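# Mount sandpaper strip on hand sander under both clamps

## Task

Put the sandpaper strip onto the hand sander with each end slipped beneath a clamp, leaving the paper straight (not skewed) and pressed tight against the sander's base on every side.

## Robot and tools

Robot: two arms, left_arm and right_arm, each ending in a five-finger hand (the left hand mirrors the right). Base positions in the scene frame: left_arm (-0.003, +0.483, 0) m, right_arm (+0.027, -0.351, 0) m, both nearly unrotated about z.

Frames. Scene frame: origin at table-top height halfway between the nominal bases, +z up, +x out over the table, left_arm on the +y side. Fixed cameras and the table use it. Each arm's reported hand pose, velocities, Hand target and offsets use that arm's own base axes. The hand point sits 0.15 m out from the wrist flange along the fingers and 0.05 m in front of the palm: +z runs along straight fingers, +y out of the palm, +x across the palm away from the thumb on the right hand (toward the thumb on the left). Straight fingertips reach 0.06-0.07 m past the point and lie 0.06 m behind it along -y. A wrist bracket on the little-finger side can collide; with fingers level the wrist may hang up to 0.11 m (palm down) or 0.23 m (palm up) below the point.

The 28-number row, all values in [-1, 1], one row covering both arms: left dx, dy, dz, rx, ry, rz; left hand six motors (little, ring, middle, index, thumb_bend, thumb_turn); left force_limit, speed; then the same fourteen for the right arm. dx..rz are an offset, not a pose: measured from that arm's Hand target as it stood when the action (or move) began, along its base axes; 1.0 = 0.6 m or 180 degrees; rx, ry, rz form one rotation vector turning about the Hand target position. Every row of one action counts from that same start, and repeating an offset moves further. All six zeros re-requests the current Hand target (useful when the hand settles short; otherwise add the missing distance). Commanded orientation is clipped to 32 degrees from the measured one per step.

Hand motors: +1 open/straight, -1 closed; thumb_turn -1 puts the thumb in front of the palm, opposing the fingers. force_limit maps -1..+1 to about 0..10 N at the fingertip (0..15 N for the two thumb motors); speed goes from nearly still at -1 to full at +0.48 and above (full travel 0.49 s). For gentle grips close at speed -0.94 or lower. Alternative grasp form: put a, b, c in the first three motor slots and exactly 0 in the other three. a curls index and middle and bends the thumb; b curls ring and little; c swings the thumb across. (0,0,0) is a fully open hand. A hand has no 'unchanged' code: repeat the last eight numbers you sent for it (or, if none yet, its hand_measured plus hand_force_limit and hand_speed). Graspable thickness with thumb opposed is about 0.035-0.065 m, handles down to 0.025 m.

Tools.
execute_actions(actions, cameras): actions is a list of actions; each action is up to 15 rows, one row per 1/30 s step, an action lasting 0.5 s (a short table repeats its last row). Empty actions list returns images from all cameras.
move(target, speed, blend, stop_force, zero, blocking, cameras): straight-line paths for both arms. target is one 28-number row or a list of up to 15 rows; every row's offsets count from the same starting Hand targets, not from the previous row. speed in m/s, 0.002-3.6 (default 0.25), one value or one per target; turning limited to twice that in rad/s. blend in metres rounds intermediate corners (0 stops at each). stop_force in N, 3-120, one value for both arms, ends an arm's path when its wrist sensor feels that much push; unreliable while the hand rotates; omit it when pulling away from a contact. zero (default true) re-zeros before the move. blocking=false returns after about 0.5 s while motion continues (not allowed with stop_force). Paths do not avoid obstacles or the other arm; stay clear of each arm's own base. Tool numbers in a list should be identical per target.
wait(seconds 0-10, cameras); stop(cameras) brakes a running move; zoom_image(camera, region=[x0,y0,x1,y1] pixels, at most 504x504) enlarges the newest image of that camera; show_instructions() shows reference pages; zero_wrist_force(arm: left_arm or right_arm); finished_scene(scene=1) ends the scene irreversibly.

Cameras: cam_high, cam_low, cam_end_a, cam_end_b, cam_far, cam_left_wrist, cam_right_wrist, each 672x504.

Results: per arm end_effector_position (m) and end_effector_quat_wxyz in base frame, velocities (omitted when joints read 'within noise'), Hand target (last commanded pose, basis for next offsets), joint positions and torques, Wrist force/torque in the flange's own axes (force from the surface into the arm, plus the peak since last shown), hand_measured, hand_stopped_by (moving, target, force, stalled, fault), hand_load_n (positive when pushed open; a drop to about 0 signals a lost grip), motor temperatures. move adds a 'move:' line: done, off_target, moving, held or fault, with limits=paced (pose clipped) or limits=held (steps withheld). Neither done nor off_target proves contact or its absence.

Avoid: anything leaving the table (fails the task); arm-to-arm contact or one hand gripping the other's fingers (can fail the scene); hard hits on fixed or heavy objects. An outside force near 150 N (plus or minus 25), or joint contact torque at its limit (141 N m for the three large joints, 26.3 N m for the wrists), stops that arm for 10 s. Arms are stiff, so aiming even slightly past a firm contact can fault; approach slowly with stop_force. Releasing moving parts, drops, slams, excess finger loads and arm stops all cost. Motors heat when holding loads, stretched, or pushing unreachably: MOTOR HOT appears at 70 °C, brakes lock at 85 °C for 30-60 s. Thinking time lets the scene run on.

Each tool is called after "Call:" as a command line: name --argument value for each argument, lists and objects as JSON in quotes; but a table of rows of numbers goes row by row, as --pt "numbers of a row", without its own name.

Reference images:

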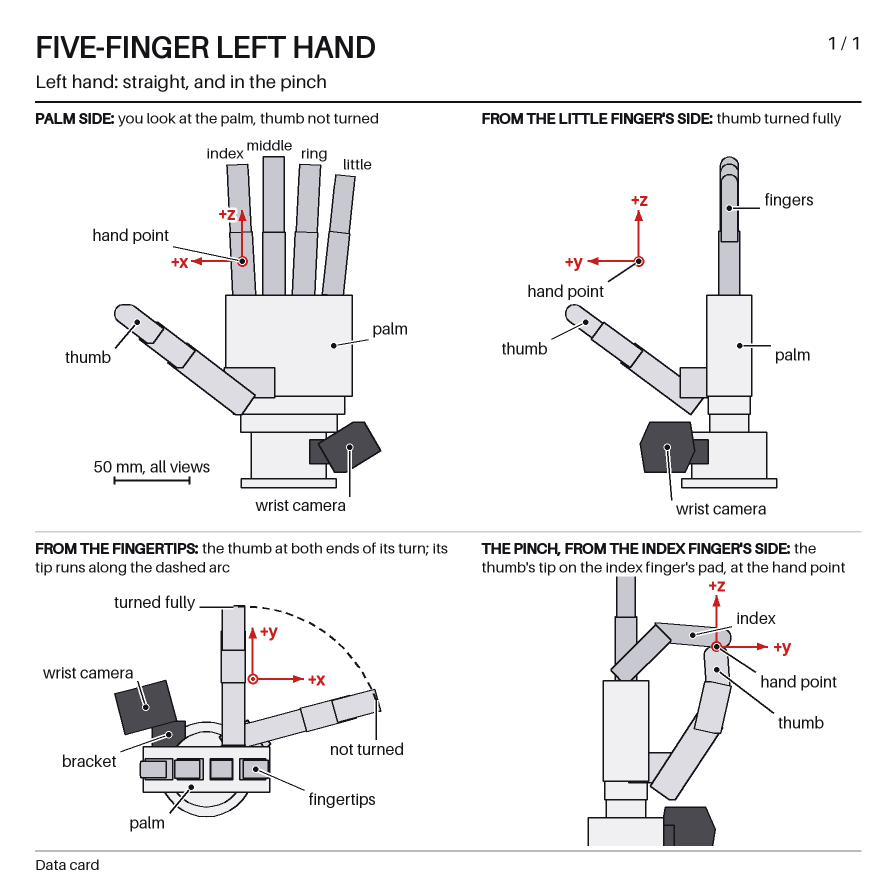

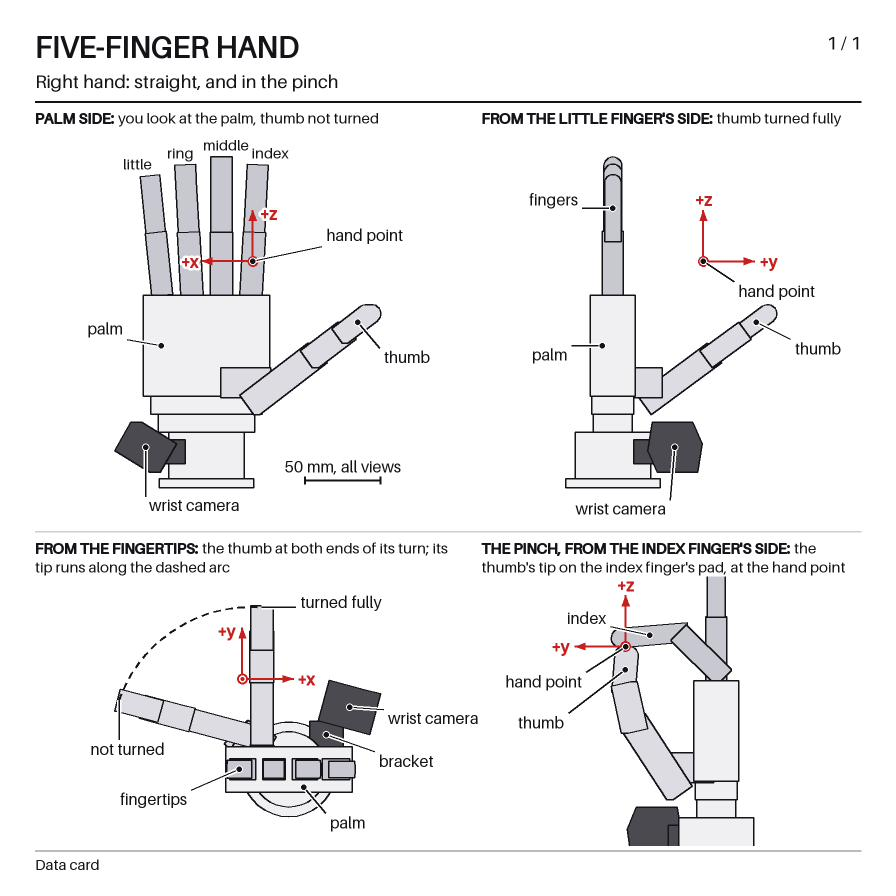

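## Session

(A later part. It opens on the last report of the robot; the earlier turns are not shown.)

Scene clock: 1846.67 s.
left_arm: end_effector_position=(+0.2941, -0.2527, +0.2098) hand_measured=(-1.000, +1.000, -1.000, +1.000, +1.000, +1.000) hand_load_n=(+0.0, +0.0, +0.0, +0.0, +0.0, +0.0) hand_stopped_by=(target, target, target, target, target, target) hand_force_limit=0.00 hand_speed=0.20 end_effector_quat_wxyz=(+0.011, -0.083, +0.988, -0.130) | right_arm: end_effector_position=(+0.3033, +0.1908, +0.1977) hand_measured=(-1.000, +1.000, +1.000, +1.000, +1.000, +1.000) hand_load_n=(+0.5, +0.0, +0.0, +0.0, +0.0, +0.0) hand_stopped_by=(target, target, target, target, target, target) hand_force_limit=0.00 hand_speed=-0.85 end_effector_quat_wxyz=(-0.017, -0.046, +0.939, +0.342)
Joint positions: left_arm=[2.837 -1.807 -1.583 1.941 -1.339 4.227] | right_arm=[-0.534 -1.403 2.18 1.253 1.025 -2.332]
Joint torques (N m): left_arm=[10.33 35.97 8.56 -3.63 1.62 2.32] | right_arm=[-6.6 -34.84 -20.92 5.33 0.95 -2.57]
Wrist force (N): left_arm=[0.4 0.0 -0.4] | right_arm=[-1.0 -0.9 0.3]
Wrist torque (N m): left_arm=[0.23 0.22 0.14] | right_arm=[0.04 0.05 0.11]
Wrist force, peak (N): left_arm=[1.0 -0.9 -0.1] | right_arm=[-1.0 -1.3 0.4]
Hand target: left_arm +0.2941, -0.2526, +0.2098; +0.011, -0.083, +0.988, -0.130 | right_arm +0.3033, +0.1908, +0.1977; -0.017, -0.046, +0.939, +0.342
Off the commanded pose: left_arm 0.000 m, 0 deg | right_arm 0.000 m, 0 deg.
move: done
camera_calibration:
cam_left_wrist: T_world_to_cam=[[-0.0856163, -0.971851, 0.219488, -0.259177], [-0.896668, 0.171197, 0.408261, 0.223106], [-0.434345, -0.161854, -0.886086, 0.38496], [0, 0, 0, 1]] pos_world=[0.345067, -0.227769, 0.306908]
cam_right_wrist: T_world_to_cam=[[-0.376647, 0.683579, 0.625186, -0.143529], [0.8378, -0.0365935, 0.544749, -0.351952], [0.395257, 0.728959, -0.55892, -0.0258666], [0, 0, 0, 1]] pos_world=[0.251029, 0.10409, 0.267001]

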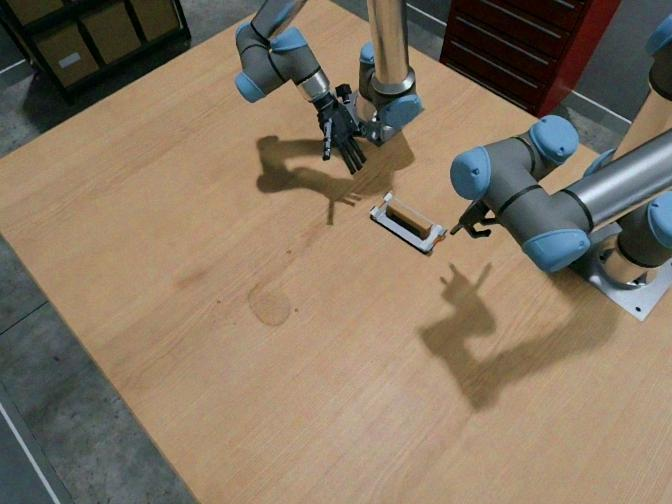

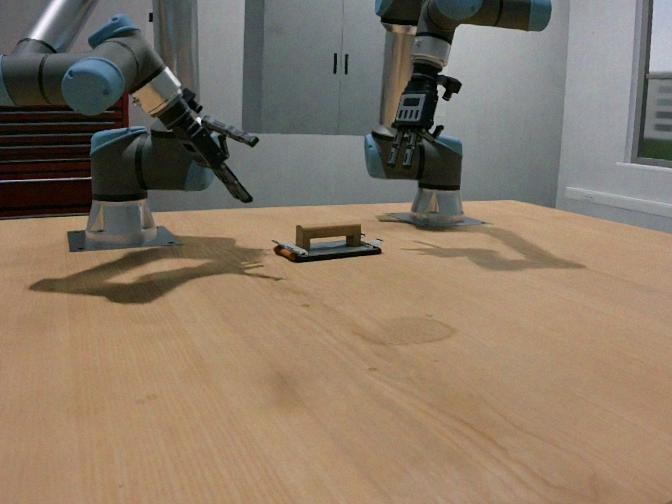

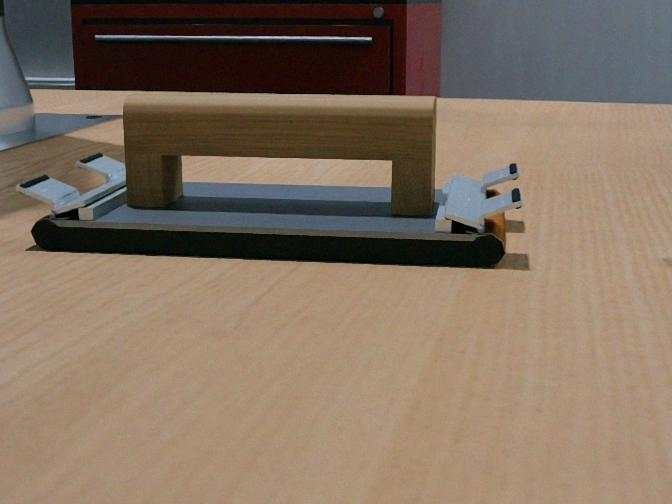

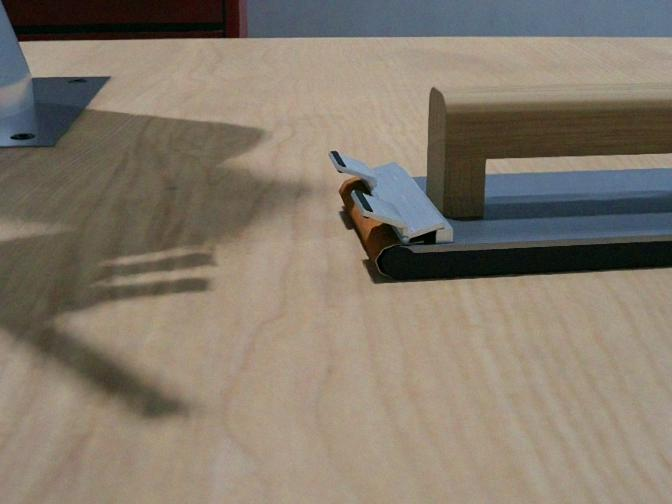

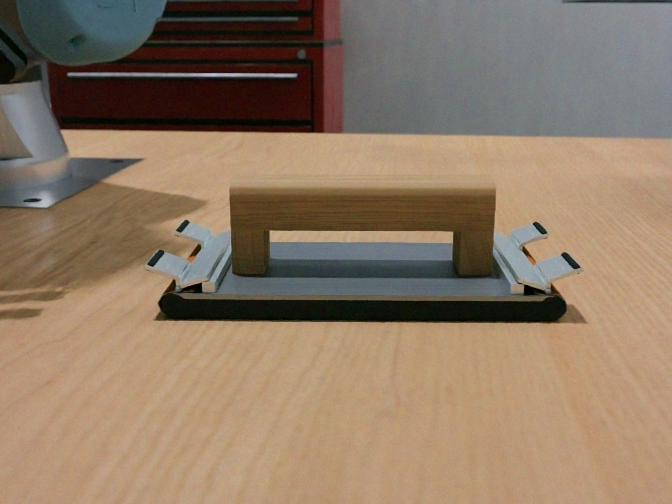

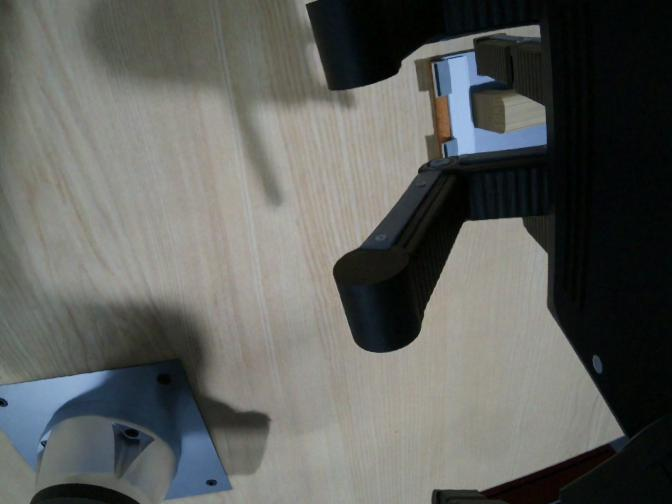

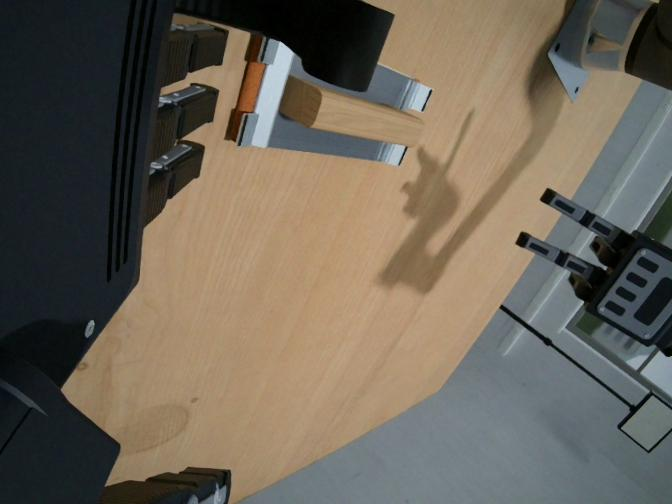

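Call:
zoom_image --camera "cam_end_b" --region '[368, 240, 408, 284]'

Call:
zoom_image --camera "cam_far" --region '[150, 285, 186, 325]'

Call:
zoom_image --camera "cam_far" --region '[540, 285, 576, 325]'

Scaled by 11.455 from the camera's 672x504 image, which has a finer 960x720 frame.

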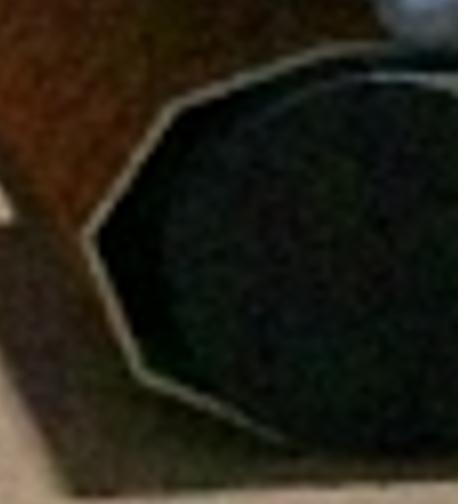

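Scaled by 12.600 from the camera's 672x504 image, which has a finer 960x720 frame.

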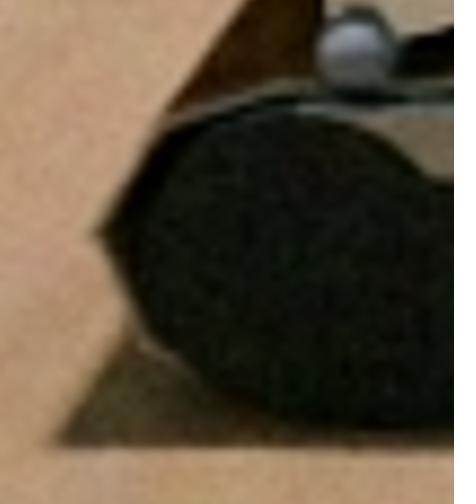

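Scaled by 12.600 from the camera's 672x504 image, which has a finer 960x720 frame.

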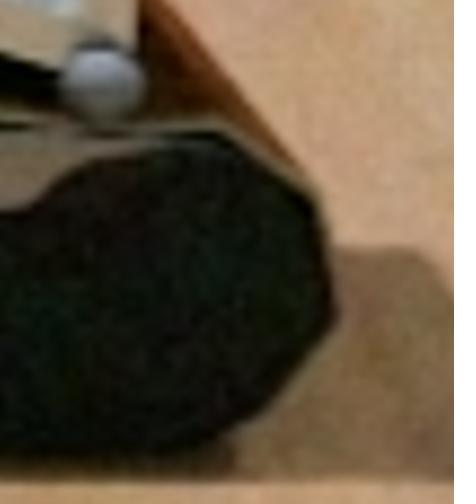

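Call:
move --pt "-0.0003 -0.3275 -0.1 0 0 0 -1 1 -1 1 1 1 0 0.2 0 0 0 0 0 0 -1 1.0 1.0 1.0 1 1 0.0 -0.85" --pt "-0.0003 -0.3275 -0.22 0 0 0 -1 1 -1 1 1 1 0 0.2 -0.0083 0.0833 -0.1667 0 0 0 -1 1.0 1.0 1.0 1 1 0.0 -0.85" --speed '[0.15, 0.06]' --cameras '["cam_right_wrist","cam_end_b"]'

Call:
zoom_image --camera "cam_right_wrist" --region '[190, 20, 500, 250]'

Scene clock: 1889.70 s.
left_arm: end_effector_position=(+0.2939, -0.4491, +0.0778) hand_measured=(-1.000, +1.000, -1.000, +1.000, +1.000, +1.000) hand_load_n=(+0.0, +0.0, +0.0, +0.0, +0.0, +0.0) hand_stopped_by=(target, target, target, target, target, target) hand_force_limit=0.00 hand_speed=0.20 end_effector_quat_wxyz=(+0.011, -0.083, +0.988, -0.130) | right_arm: end_effector_position=(+0.2983, +0.2408, +0.0977) hand_measured=(-1.000, +1.000, +1.000, +1.000, +1.000, +1.000) hand_load_n=(+0.0, +0.0, +0.0, +0.0, +0.0, +0.0) hand_stopped_by=(target, target, target, target, target, target) hand_force_limit=0.00 hand_speed=-0.85 end_effector_quat_wxyz=(-0.017, -0.046, +0.939, +0.342)
Joint positions: left_arm=[2.454 -2.229 -1.287 2.145 -1.401 3.841] | right_arm=[-0.368 -1.191 2.248 0.874 0.959 -2.151]
Joint torques (N m): left_arm=[-11.08 35.33 7.64 -0.28 -0.41 -2.3] | right_arm=[6.15 -11.18 -16.49 1 -2.87 2.56]
Wrist force (N): left_arm=[0.6 -0.5 -0.5] | right_arm=[-1.1 -1.1 0.6]
Wrist torque (N m): left_arm=[0.15 0.03 0.22] | right_arm=[-0.01 0.10 -0.02]
Wrist force, peak (N): left_arm=[0.9 -0.8 -1.0] | right_arm=[-0.9 -1.2 1.0]
Hand target: left_arm +0.2939, -0.4491, +0.0778; +0.011, -0.083, +0.988, -0.130 | right_arm +0.2984, +0.2408, +0.0977; -0.017, -0.046, +0.939, +0.342
Off the commanded pose: left_arm 0.000 m, 0 deg | right_arm 0.000 m, 0 deg.
move: done
camera_calibration:
cam_right_wrist: T_world_to_cam=[[-0.37663, 0.68355, 0.625228, -0.117079], [0.837848, -0.0365585, 0.544678, -0.291464], [0.395172, 0.728988, -0.558942, -0.11621], [0, 0, 0, 1]] pos_world=[0.24603, 0.15409, 0.167001]
Images, in order (width x height): cam_end_b 672x504, cam_right_wrist 672x504.

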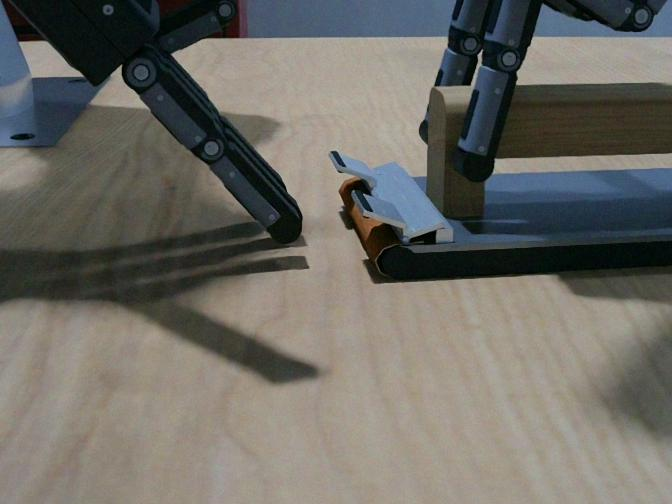

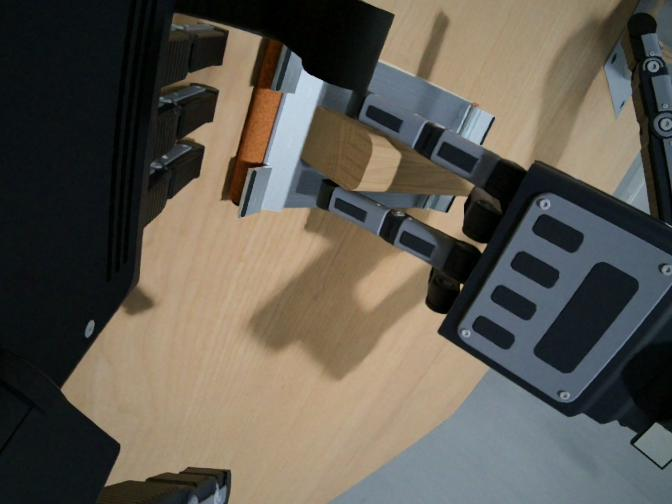

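Scaled by 1.626 from the camera's 672x504 image, which has a finer 960x720 frame.

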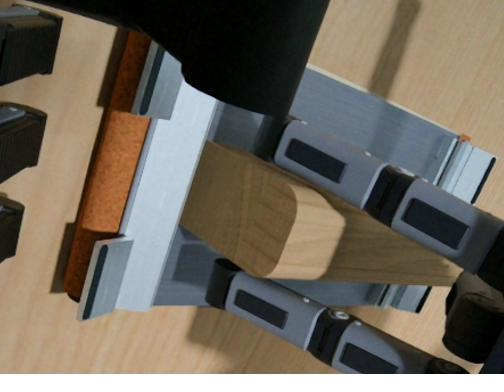

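Call:
move --target '[0,0,-0.05,0,0,0,-1,1,-1,1,1,1,0,0.2,0.0,0.0,-0.0025,0,0,0,-1,1.0,1.0,1.0,1,1,0.0,-0.85]' --speed 0.01 --stop_force 10

Call:
move --target '[0,0,0,0,0,0,-1,1,-1,1,1,1,0,0.2,-0.0038,0.04,0,0,0,0,-1,1.0,1.0,1.0,1,1,0.0,-0.85]' --speed 0.012 --stop_force 4 --cameras '["cam_end_b"]'

Call:
zoom_image --camera "cam_end_b" --region '[300, 140, 450, 290]'

Scene clock: 1898.93 s.
left_arm: end_effector_position=(+0.2939, -0.4491, +0.0599) hand_measured=(-1.000, +1.000, -1.000, +1.000, +1.000, +1.000) hand_load_n=(+0.0, +0.0, +0.0, +0.0, -0.5, -0.5) hand_stopped_by=(target, target, target, target, target, target) hand_force_limit=0.00 hand_speed=0.20 end_effector_quat_wxyz=(+0.011, -0.083, +0.988, -0.130) | right_arm: end_effector_position=(+0.2984, +0.2408, +0.0962) hand_measured=(-1.000, +1.000, +1.000, +1.000, +1.000, +1.000) hand_load_n=(+0.0, +0.0, +0.0, +0.0, +0.0, +0.0) hand_stopped_by=(target, target, target, target, target, target) hand_force_limit=0.00 hand_speed=-0.85 end_effector_quat_wxyz=(-0.017, -0.046, +0.939, +0.342)
Joint positions: left_arm=[2.454 -2.246 -1.308 2.183 -1.401 3.841] | right_arm=[-0.368 -1.187 2.248 0.869 0.959 -2.151]
Joint torques (N m): left_arm=[-8.83 46.12 24.58 -2.96 0.7 -1.96] | right_arm=[6.18 -11.94 1.22 0.86 -2.99 2.77]
Wrist force (N): left_arm=[-0.2 -2.8 -11.5] | right_arm=[-0.9 -1.2 0.7]
Wrist torque (N m): left_arm=[0.93 -0.09 0.18] | right_arm=[-0.05 0.06 0.00]
Wrist force, peak (N): left_arm=[-0.1 -4.2 -17.9] | right_arm=[-1.3 -1.4 0.4]
Hand target: left_arm +0.2939, -0.4491, +0.0599; +0.011, -0.083, +0.988, -0.130 (not the last commanded pose) | right_arm +0.2984, +0.2408, +0.0962; -0.017, -0.046, +0.939, +0.342
Off the commanded pose: left_arm 0.012 m, 0 deg | right_arm 0.000 m, 0 deg.
move: contact (left_arm)

Scene clock: 1902.13 s.
left_arm: end_effector_position=(+0.2939, -0.4491, +0.0599) hand_measured=(-1.000, +1.000, -1.000, +1.000, +1.000, +1.000) hand_load_n=(+0.0, +0.0, +0.0, +0.0, +0.0, +0.0) hand_stopped_by=(target, target, target, target, target, target) hand_force_limit=0.00 hand_speed=0.20 end_effector_quat_wxyz=(+0.011, -0.083, +0.988, -0.130) | right_arm: end_effector_position=(+0.2961, +0.2641, +0.0962) hand_measured=(-1.000, +1.000, +1.000, +1.000, +1.000, +1.000) hand_load_n=(+0.0, +0.0, +0.5, +0.0, +0.0, +0.0) hand_stopped_by=(target, target, target, target, target, target) hand_force_limit=0.00 hand_speed=-0.85 end_effector_quat_wxyz=(-0.017, -0.046, +0.939, +0.342)
Joint positions: left_arm=[2.454 -2.246 -1.308 2.183 -1.401 3.841] | right_arm=[-0.285 -1.196 2.237 0.833 0.932 -2.054]
Joint torques (N m): left_arm=[-8.96 45.89 24.01 -2.8 0.7 -1.95] | right_arm=[-6.57 -21.05 1.28 5.6 -0.08 -2.6]
Wrist force (N): left_arm=[-0.5 -2.5 -11.5] | right_arm=[-0.8 -4.5 -1.5]
Wrist torque (N m): left_arm=[0.94 -0.06 0.15] | right_arm=[0.17 0.14 0.00]
Wrist force, peak (N): left_arm=[-0.3 -2.9 -11.7] | right_arm=[-1.5 -6.0 -2.7]
Hand target: left_arm +0.2939, -0.4491, +0.0599; +0.011, -0.083, +0.988, -0.130 | right_arm +0.2961, +0.2641, +0.0962; -0.017, -0.046, +0.939, +0.342 (not the last commanded pose)
Off the commanded pose: left_arm 0.000 m, 0 deg | right_arm 0.001 m, 0 deg.
move: contact (right_arm)
Images, in order (width x height): cam_end_b 672x504.

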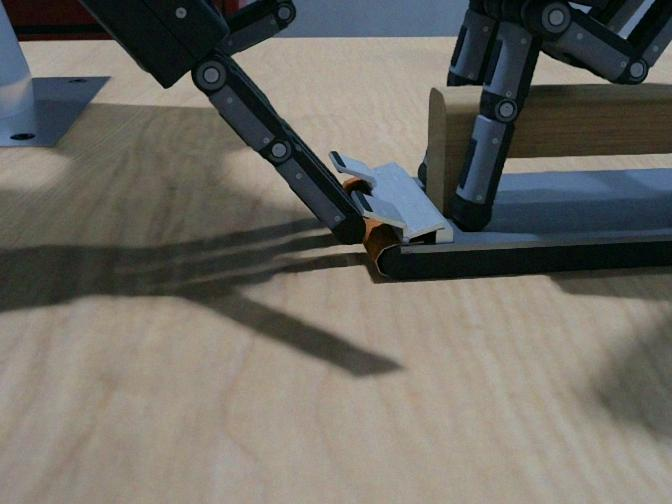

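Scaled by 3.360 from the camera's 672x504 image, which has a finer 960x720 frame.

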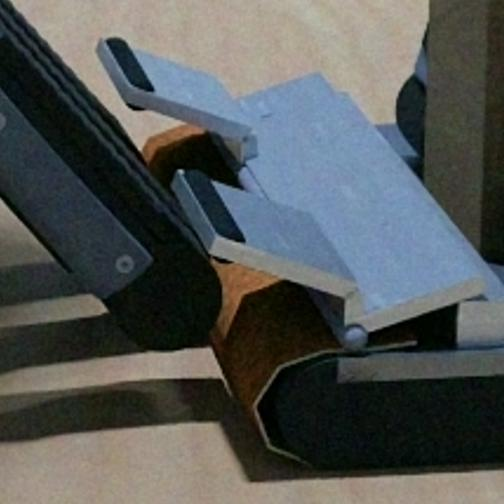

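Call:
move --target '[0,0,0,0,0,0,-1,1,-1,1,1,1,0,0.2,0,0,0,0,0,0,-1,0.94,1.0,0.95,1,1,0.9,-0.8]'

Call:
move --target '[0,0,0,0,0,0,-1,1,-1,1,1,1,0,0.2,0,0,0,0,0,0,-1,0.925,1.0,0.94,1,1,1.0,-0.8]' --cameras '["cam_end_b"]'

Call:
zoom_image --camera "cam_end_b" --region '[300, 140, 450, 290]'

Scene clock: 1907.50 s.
left_arm: end_effector_position=(+0.2939, -0.4491, +0.0599) hand_measured=(-1.000, +1.000, -1.000, +1.000, +1.000, +1.000) hand_load_n=(+0.0, -0.5, +0.0, -0.5, -0.5, +0.0) hand_stopped_by=(target, target, target, target, target, target) hand_force_limit=0.00 hand_speed=0.20 end_effector_quat_wxyz=(+0.011, -0.083, +0.988, -0.130) | right_arm: end_effector_position=(+0.2961, +0.2641, +0.0962) hand_measured=(-1.000, +0.942, +1.000, +0.954, +1.000, +1.000) hand_load_n=(+0.0, +7.5, +0.5, +7.5, +0.0, +0.5) hand_stopped_by=(target, target, target, force, target, target) hand_force_limit=0.90 hand_speed=-0.80 end_effector_quat_wxyz=(-0.017, -0.046, +0.939, +0.341)
Joint positions: left_arm=[2.454 -2.246 -1.308 2.183 -1.401 3.841] | right_arm=[-0.285 -1.196 2.237 0.833 0.932 -2.054]
Joint torques (N m): left_arm=[-9.25 44.02 24.64 -1.12 0.76 -1.85] | right_arm=[-1.49 -14.49 0.69 5.23 -5.87 -2.54]
Wrist force (N): left_arm=[-0.2 -0.3 -14.1] | right_arm=[-1.2 -16.0 0.9]
Wrist torque (N m): left_arm=[0.97 -0.14 0.13] | right_arm=[0.05 0.06 -0.24]
Wrist force, peak (N): left_arm=[0.1 -0.3 -14.3] | right_arm=[-1.3 -16.4 0.8]
Hand target: left_arm +0.2939, -0.4491, +0.0599; +0.011, -0.083, +0.988, -0.130 | right_arm +0.2961, +0.2641, +0.0962; -0.017, -0.046, +0.939, +0.342
Off the commanded pose: left_arm 0.000 m, 0 deg | right_arm 0.000 m, 0 deg.
move: done

Scene clock: 1908.00 s.
left_arm: end_effector_position=(+0.2939, -0.4491, +0.0599) hand_measured=(-1.000, +1.000, -1.000, +1.000, +1.000, +1.000) hand_load_n=(+0.0, -2.0, +0.0, -2.0, +0.0, +0.0) hand_stopped_by=(target, target, target, target, target, target) hand_force_limit=0.00 hand_speed=0.20 end_effector_quat_wxyz=(+0.011, -0.083, +0.988, -0.130) | right_arm: end_effector_position=(+0.2961, +0.2641, +0.0962) hand_measured=(-1.000, +0.930, +1.000, +0.944, +1.000, +1.000) hand_load_n=(+0.0, +11.5, +0.5, +10.0, +0.0, +0.0) hand_stopped_by=(target, force, target, force, target, target) hand_force_limit=1.00 hand_speed=-0.80 end_effector_quat_wxyz=(-0.017, -0.046, +0.939, +0.342)
Joint positions: left_arm=[2.454 -2.246 -1.308 2.183 -1.401 3.841] | right_arm=[-0.285 -1.196 2.237 0.833 0.932 -2.054]
Joint torques (N m): left_arm=[-8.87 41.63 24.17 0.98 0.7 -1.83] | right_arm=[1.27 -16.51 0.69 4.97 -6.77 -2.57]
Wrist force (N): left_arm=[-0.3 1.8 -17.5] | right_arm=[-0.7 -20.0 3.4]
Wrist torque (N m): left_arm=[1.07 -0.24 0.08] | right_arm=[-0.09 0.06 -0.32]
Wrist force, peak (N): left_arm=[-0.4 1.7 -17.8] | right_arm=[-0.7 -20.9 2.9]
Hand target: left_arm +0.2939, -0.4491, +0.0599; +0.011, -0.083, +0.988, -0.130 | right_arm +0.2961, +0.2641, +0.0962; -0.017, -0.046, +0.939, +0.342
Off the commanded pose: left_arm 0.000 m, 0 deg | right_arm 0.000 m, 0 deg.
move: done
Images, in order (width x height): cam_end_b 672x504.

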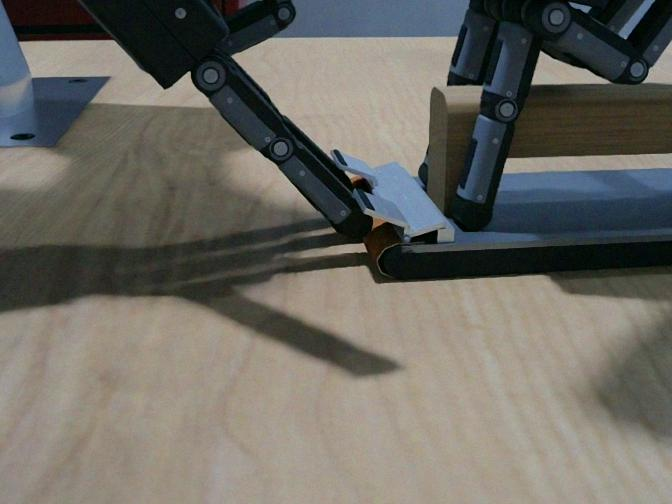

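Scaled by 3.360 from the camera's 672x504 image, which has a finer 960x720 frame.

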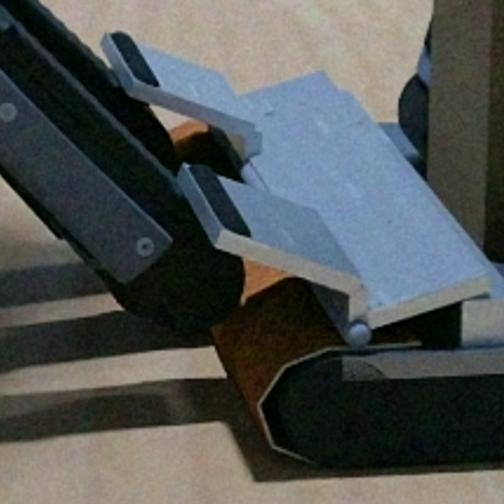

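Now n1 lift by about 1.5–2 mm.

Call:
move --target '[0,0,0,0,0,0,-1,1,-1,1,1,1,0,0.2,-0.0002,0.0022,0.0025,0,0,0,-1,0.925,1.0,0.94,1,1,1.0,-0.8]' --speed 0.005 --stop_force 9 --cameras '["cam_end_b","cam_far"]'

Call:
zoom_image --camera "cam_end_b" --region '[300, 140, 450, 290]'

Call:
zoom_image --camera "cam_end_b" --region '[368, 240, 408, 284]'

Call:
zoom_image --camera "cam_far" --region '[150, 285, 186, 325]'

Scene clock: 1913.87 s.
left_arm: end_effector_position=(+0.2939, -0.4491, +0.0599) hand_measured=(-1.000, +1.000, -1.000, +1.000, +1.000, +1.000) hand_load_n=(+0.0, -5.5, +0.0, -7.0, +0.0, +0.0) hand_stopped_by=(target, target, target, target, target, target) hand_force_limit=0.00 hand_speed=0.20 end_effector_quat_wxyz=(+0.011, -0.083, +0.988, -0.130) | right_arm: end_effector_position=(+0.2960, +0.2655, +0.0977) hand_measured=(-1.000, +0.930, +1.000, +0.944, +1.000, +1.000) hand_load_n=(+0.0, +16.5, +0.5, +14.5, +0.0, +0.0) hand_stopped_by=(target, force, target, force, target, target) hand_force_limit=1.00 hand_speed=-0.80 end_effector_quat_wxyz=(-0.017, -0.046, +0.939, +0.342)
Joint positions: left_arm=[2.454 -2.246 -1.308 2.183 -1.401 3.841] | right_arm=[-0.28 -1.2 2.236 0.835 0.931 -2.048]
Joint torques (N m): left_arm=[-9.14 31.6 23.81 1.17 0.71 -1.76] | right_arm=[11.51 -39.93 -14.41 8.61 -8.81 2.46]
Wrist force (N): left_arm=[-0.7 7.6 -21.6] | right_arm=[0.0 -27.2 -2.2]
Wrist torque (N m): left_arm=[1.11 -0.34 -0.06] | right_arm=[0.55 0.20 -0.52]
Wrist force, peak (N): left_arm=[-0.8 7.6 -22.0] | right_arm=[0.1 -27.4 -2.2]
Hand target: left_arm +0.2939, -0.4491, +0.0599; +0.011, -0.083, +0.988, -0.130 | right_arm +0.2960, +0.2655, +0.0977; -0.017, -0.046, +0.939, +0.342
Off the commanded pose: left_arm 0.000 m, 0 deg | right_arm 0.000 m, 0 deg.
move: done
Images, in order (width x height): cam_end_b 672x504, cam_far 672x504.

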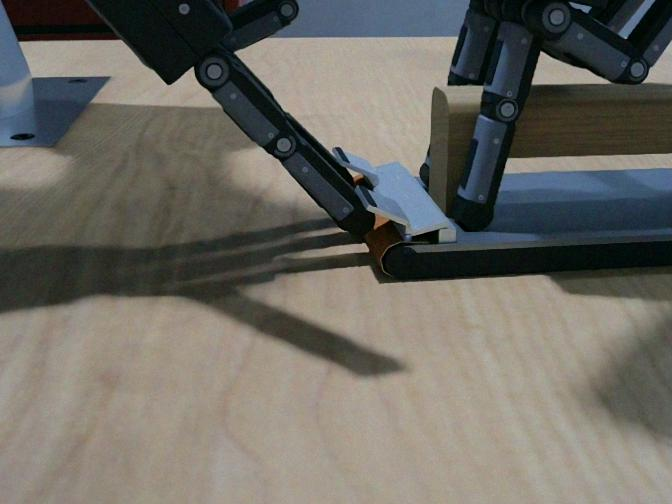

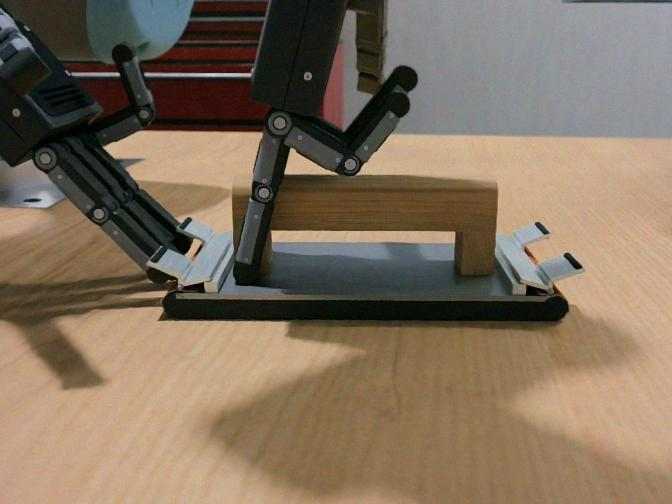

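Scaled by 3.360 from the camera's 672x504 image, which has a finer 960x720 frame.

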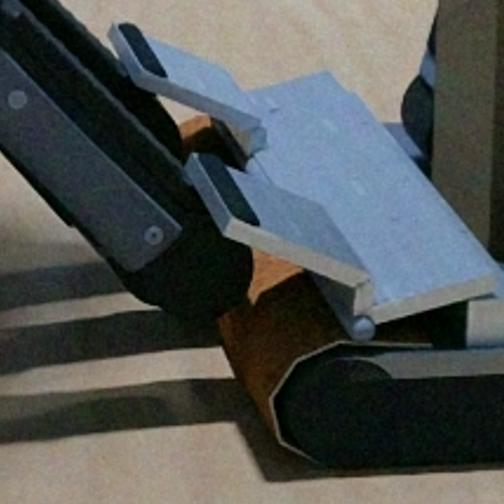

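Scaled by 11.455 from the camera's 672x504 image, which has a finer 960x720 frame.

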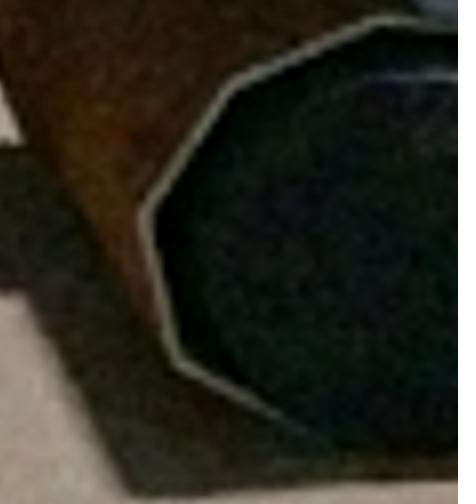

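Scaled by 12.600 from the camera's 672x504 image, which has a finer 960x720 frame.

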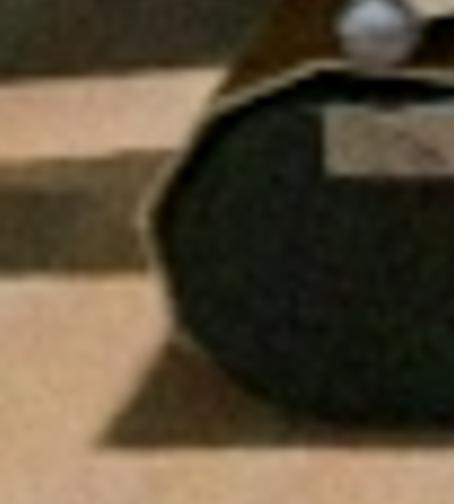

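Call:
move --target '[0,0,0,0,0,0,-1,1,-1,1,1,1,0,0.2,0,0,0,0,0,0,-1,0.925,0.965,0.94,1,1,0.0,-0.85]' --cameras '["cam_end_b","cam_far"]'

Call:
zoom_image --camera "cam_end_b" --region '[368, 240, 408, 284]'

Call:
zoom_image --camera "cam_far" --region '[150, 285, 186, 325]'

Call:
zoom_image --camera "cam_far" --region '[135, 270, 235, 330]'

Scene clock: 1921.23 s.
left_arm: end_effector_position=(+0.2939, -0.4491, +0.0599) hand_measured=(-1.000, +1.000, -1.000, +1.000, +1.000, +1.000) hand_load_n=(+0.0, -6.0, +0.0, -8.0, +0.0, +0.0) hand_stopped_by=(target, target, target, target, target, target) hand_force_limit=0.00 hand_speed=0.20 end_effector_quat_wxyz=(+0.011, -0.083, +0.988, -0.130) | right_arm: end_effector_position=(+0.2960, +0.2655, +0.0977) hand_measured=(-1.000, +0.930, +0.976, +0.944, +1.000, +1.000) hand_load_n=(+0.0, +14.5, +8.0, +12.5, +0.0, +0.0) hand_stopped_by=(target, force, force, force, target, target) hand_force_limit=0.00 hand_speed=-0.85 end_effector_quat_wxyz=(-0.017, -0.046, +0.939, +0.342)
Joint positions: left_arm=[2.454 -2.246 -1.308 2.183 -1.401 3.841] | right_arm=[-0.28 -1.2 2.236 0.835 0.931 -2.048]
Joint torques (N m): left_arm=[-9.23 30.84 23.73 1.29 0.79 -1.75] | right_arm=[12.06 -39.65 -14.24 8.64 -8.82 2.31]
Wrist force (N): left_arm=[-0.8 8.5 -23.0] | right_arm=[-0.1 -28.2 -2.0]
Wrist torque (N m): left_arm=[1.09 -0.36 -0.09] | right_arm=[0.65 0.21 -0.55]
Wrist force, peak (N): left_arm=[-0.7 8.8 -23.5] | right_arm=[-0.2 -28.7 -2.0]
Hand target: left_arm +0.2939, -0.4491, +0.0599; +0.011, -0.083, +0.988, -0.130 | right_arm +0.2960, +0.2655, +0.0977; -0.017, -0.046, +0.939, +0.342
Off the commanded pose: left_arm 0.000 m, 0 deg | right_arm 0.000 m, 0 deg.
move: done
Images, in order (width x height): cam_end_b 672x504, cam_far 672x504.

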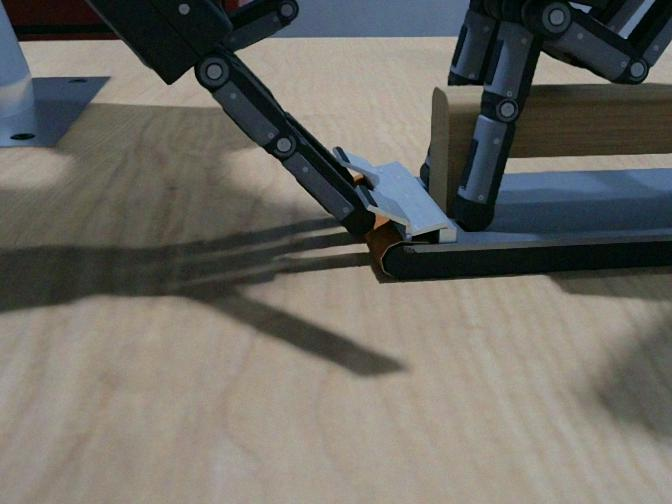

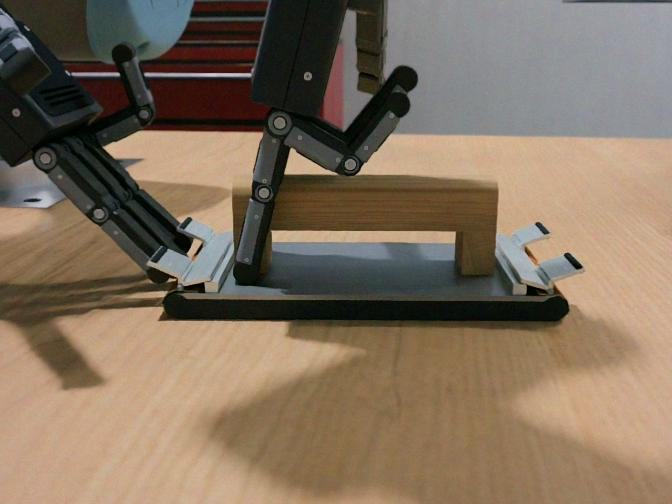

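Scaled by 11.455 from the camera's 672x504 image, which has a finer 960x720 frame.

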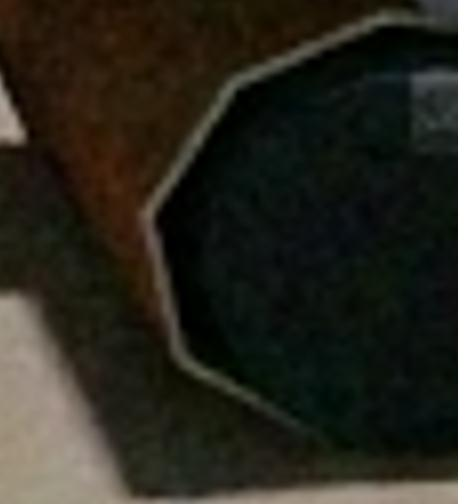

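Scaled by 12.600 from the camera's 672x504 image, which has a finer 960x720 frame.

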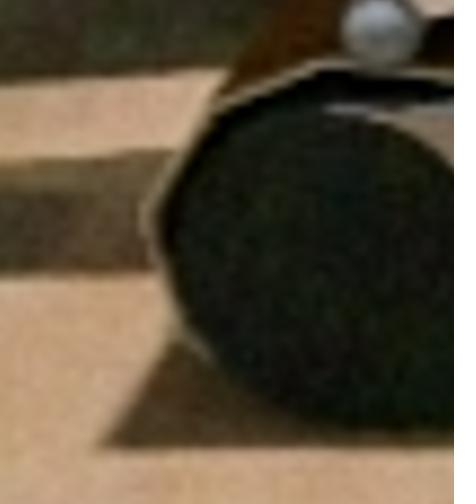

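Scaled by 5.040 from the camera's 672x504 image, which has a finer 960x720 frame.

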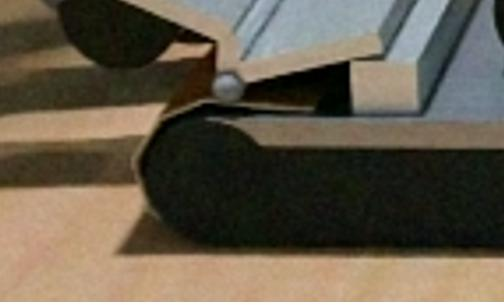

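Call:
move --target '[0,0,0,0,0,0,-1,1,-1,1,1,1,0,0.2,0,0,0,0,0,0,-1,1.0,0.965,1.0,1,1,0.0,-0.85]' --cameras '["cam_end_b","cam_far"]'

Call:
zoom_image --camera "cam_end_b" --region '[368, 240, 408, 284]'

Call:
zoom_image --camera "cam_far" --region '[150, 285, 186, 325]'

Scene clock: 1926.27 s.
left_arm: end_effector_position=(+0.2939, -0.4491, +0.0599) hand_measured=(-1.000, +1.000, -1.000, +1.000, +1.000, +1.000) hand_load_n=(+0.0, -3.5, +0.0, -7.5, +0.0, +0.0) hand_stopped_by=(target, target, target, target, target, target) hand_force_limit=0.00 hand_speed=0.20 end_effector_quat_wxyz=(+0.011, -0.083, +0.988, -0.130) | right_arm: end_effector_position=(+0.2960, +0.2655, +0.0977) hand_measured=(-1.000, +1.000, +0.976, +1.000, +1.000, +1.000) hand_load_n=(+0.0, +0.0, +11.0, +0.0, +0.0, +0.0) hand_stopped_by=(target, target, force, target, target, target) hand_force_limit=0.00 hand_speed=-0.85 end_effector_quat_wxyz=(-0.017, -0.046, +0.939, +0.342)
Joint positions: left_arm=[2.454 -2.246 -1.308 2.183 -1.401 3.841] | right_arm=[-0.28 -1.2 2.236 0.835 0.931 -2.048]
Joint torques (N m): left_arm=[-8.58 31.86 23.2 1.29 0.85 -1.7] | right_arm=[5.55 -36.45 -11.38 2 -1.17 1.87]
Wrist force (N): left_arm=[0.1 6.6 -16.5] | right_arm=[-1.3 -9.8 -4.5]
Wrist torque (N m): left_arm=[0.84 -0.16 0.03] | right_arm=[0.42 0.23 -0.24]
Wrist force, peak (N): left_arm=[-1.2 8.6 -23.3] | right_arm=[0.0 -28.6 -1.8]
Hand target: left_arm +0.2939, -0.4491, +0.0599; +0.011, -0.083, +0.988, -0.130 | right_arm +0.2960, +0.2655, +0.0977; -0.017, -0.046, +0.939, +0.342
Off the commanded pose: left_arm 0.000 m, 0 deg | right_arm 0.000 m, 0 deg.
move: done
Images, in order (width x height): cam_end_b 672x504, cam_far 672x504.

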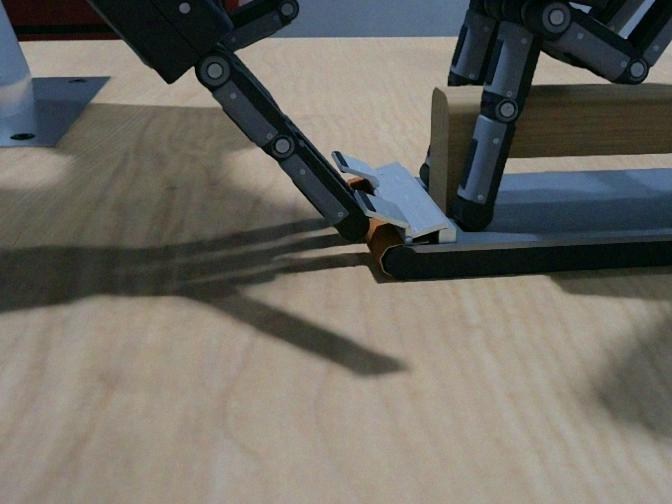

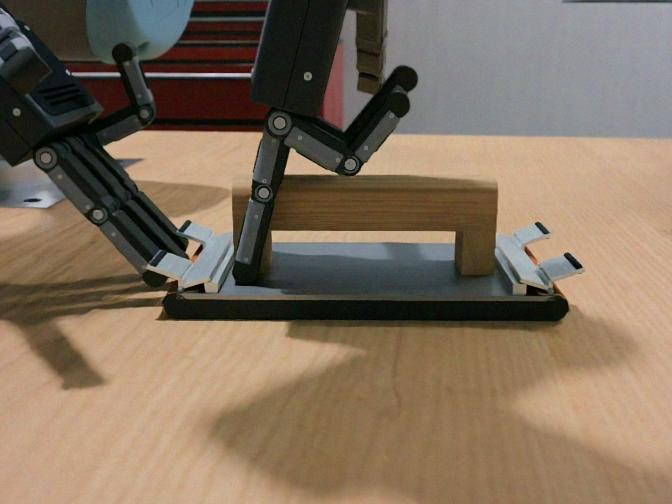

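Scaled by 11.455 from the camera's 672x504 image, which has a finer 960x720 frame.

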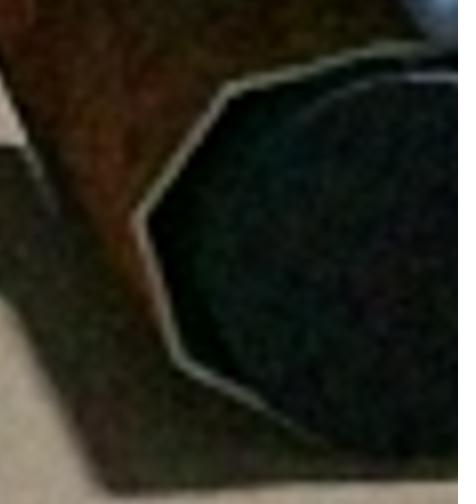

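Scaled by 12.600 from the camera's 672x504 image, which has a finer 960x720 frame.

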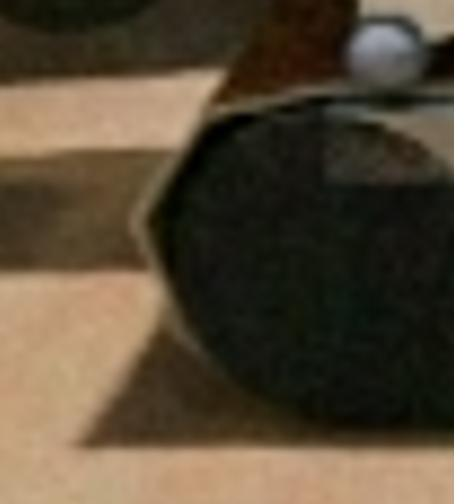

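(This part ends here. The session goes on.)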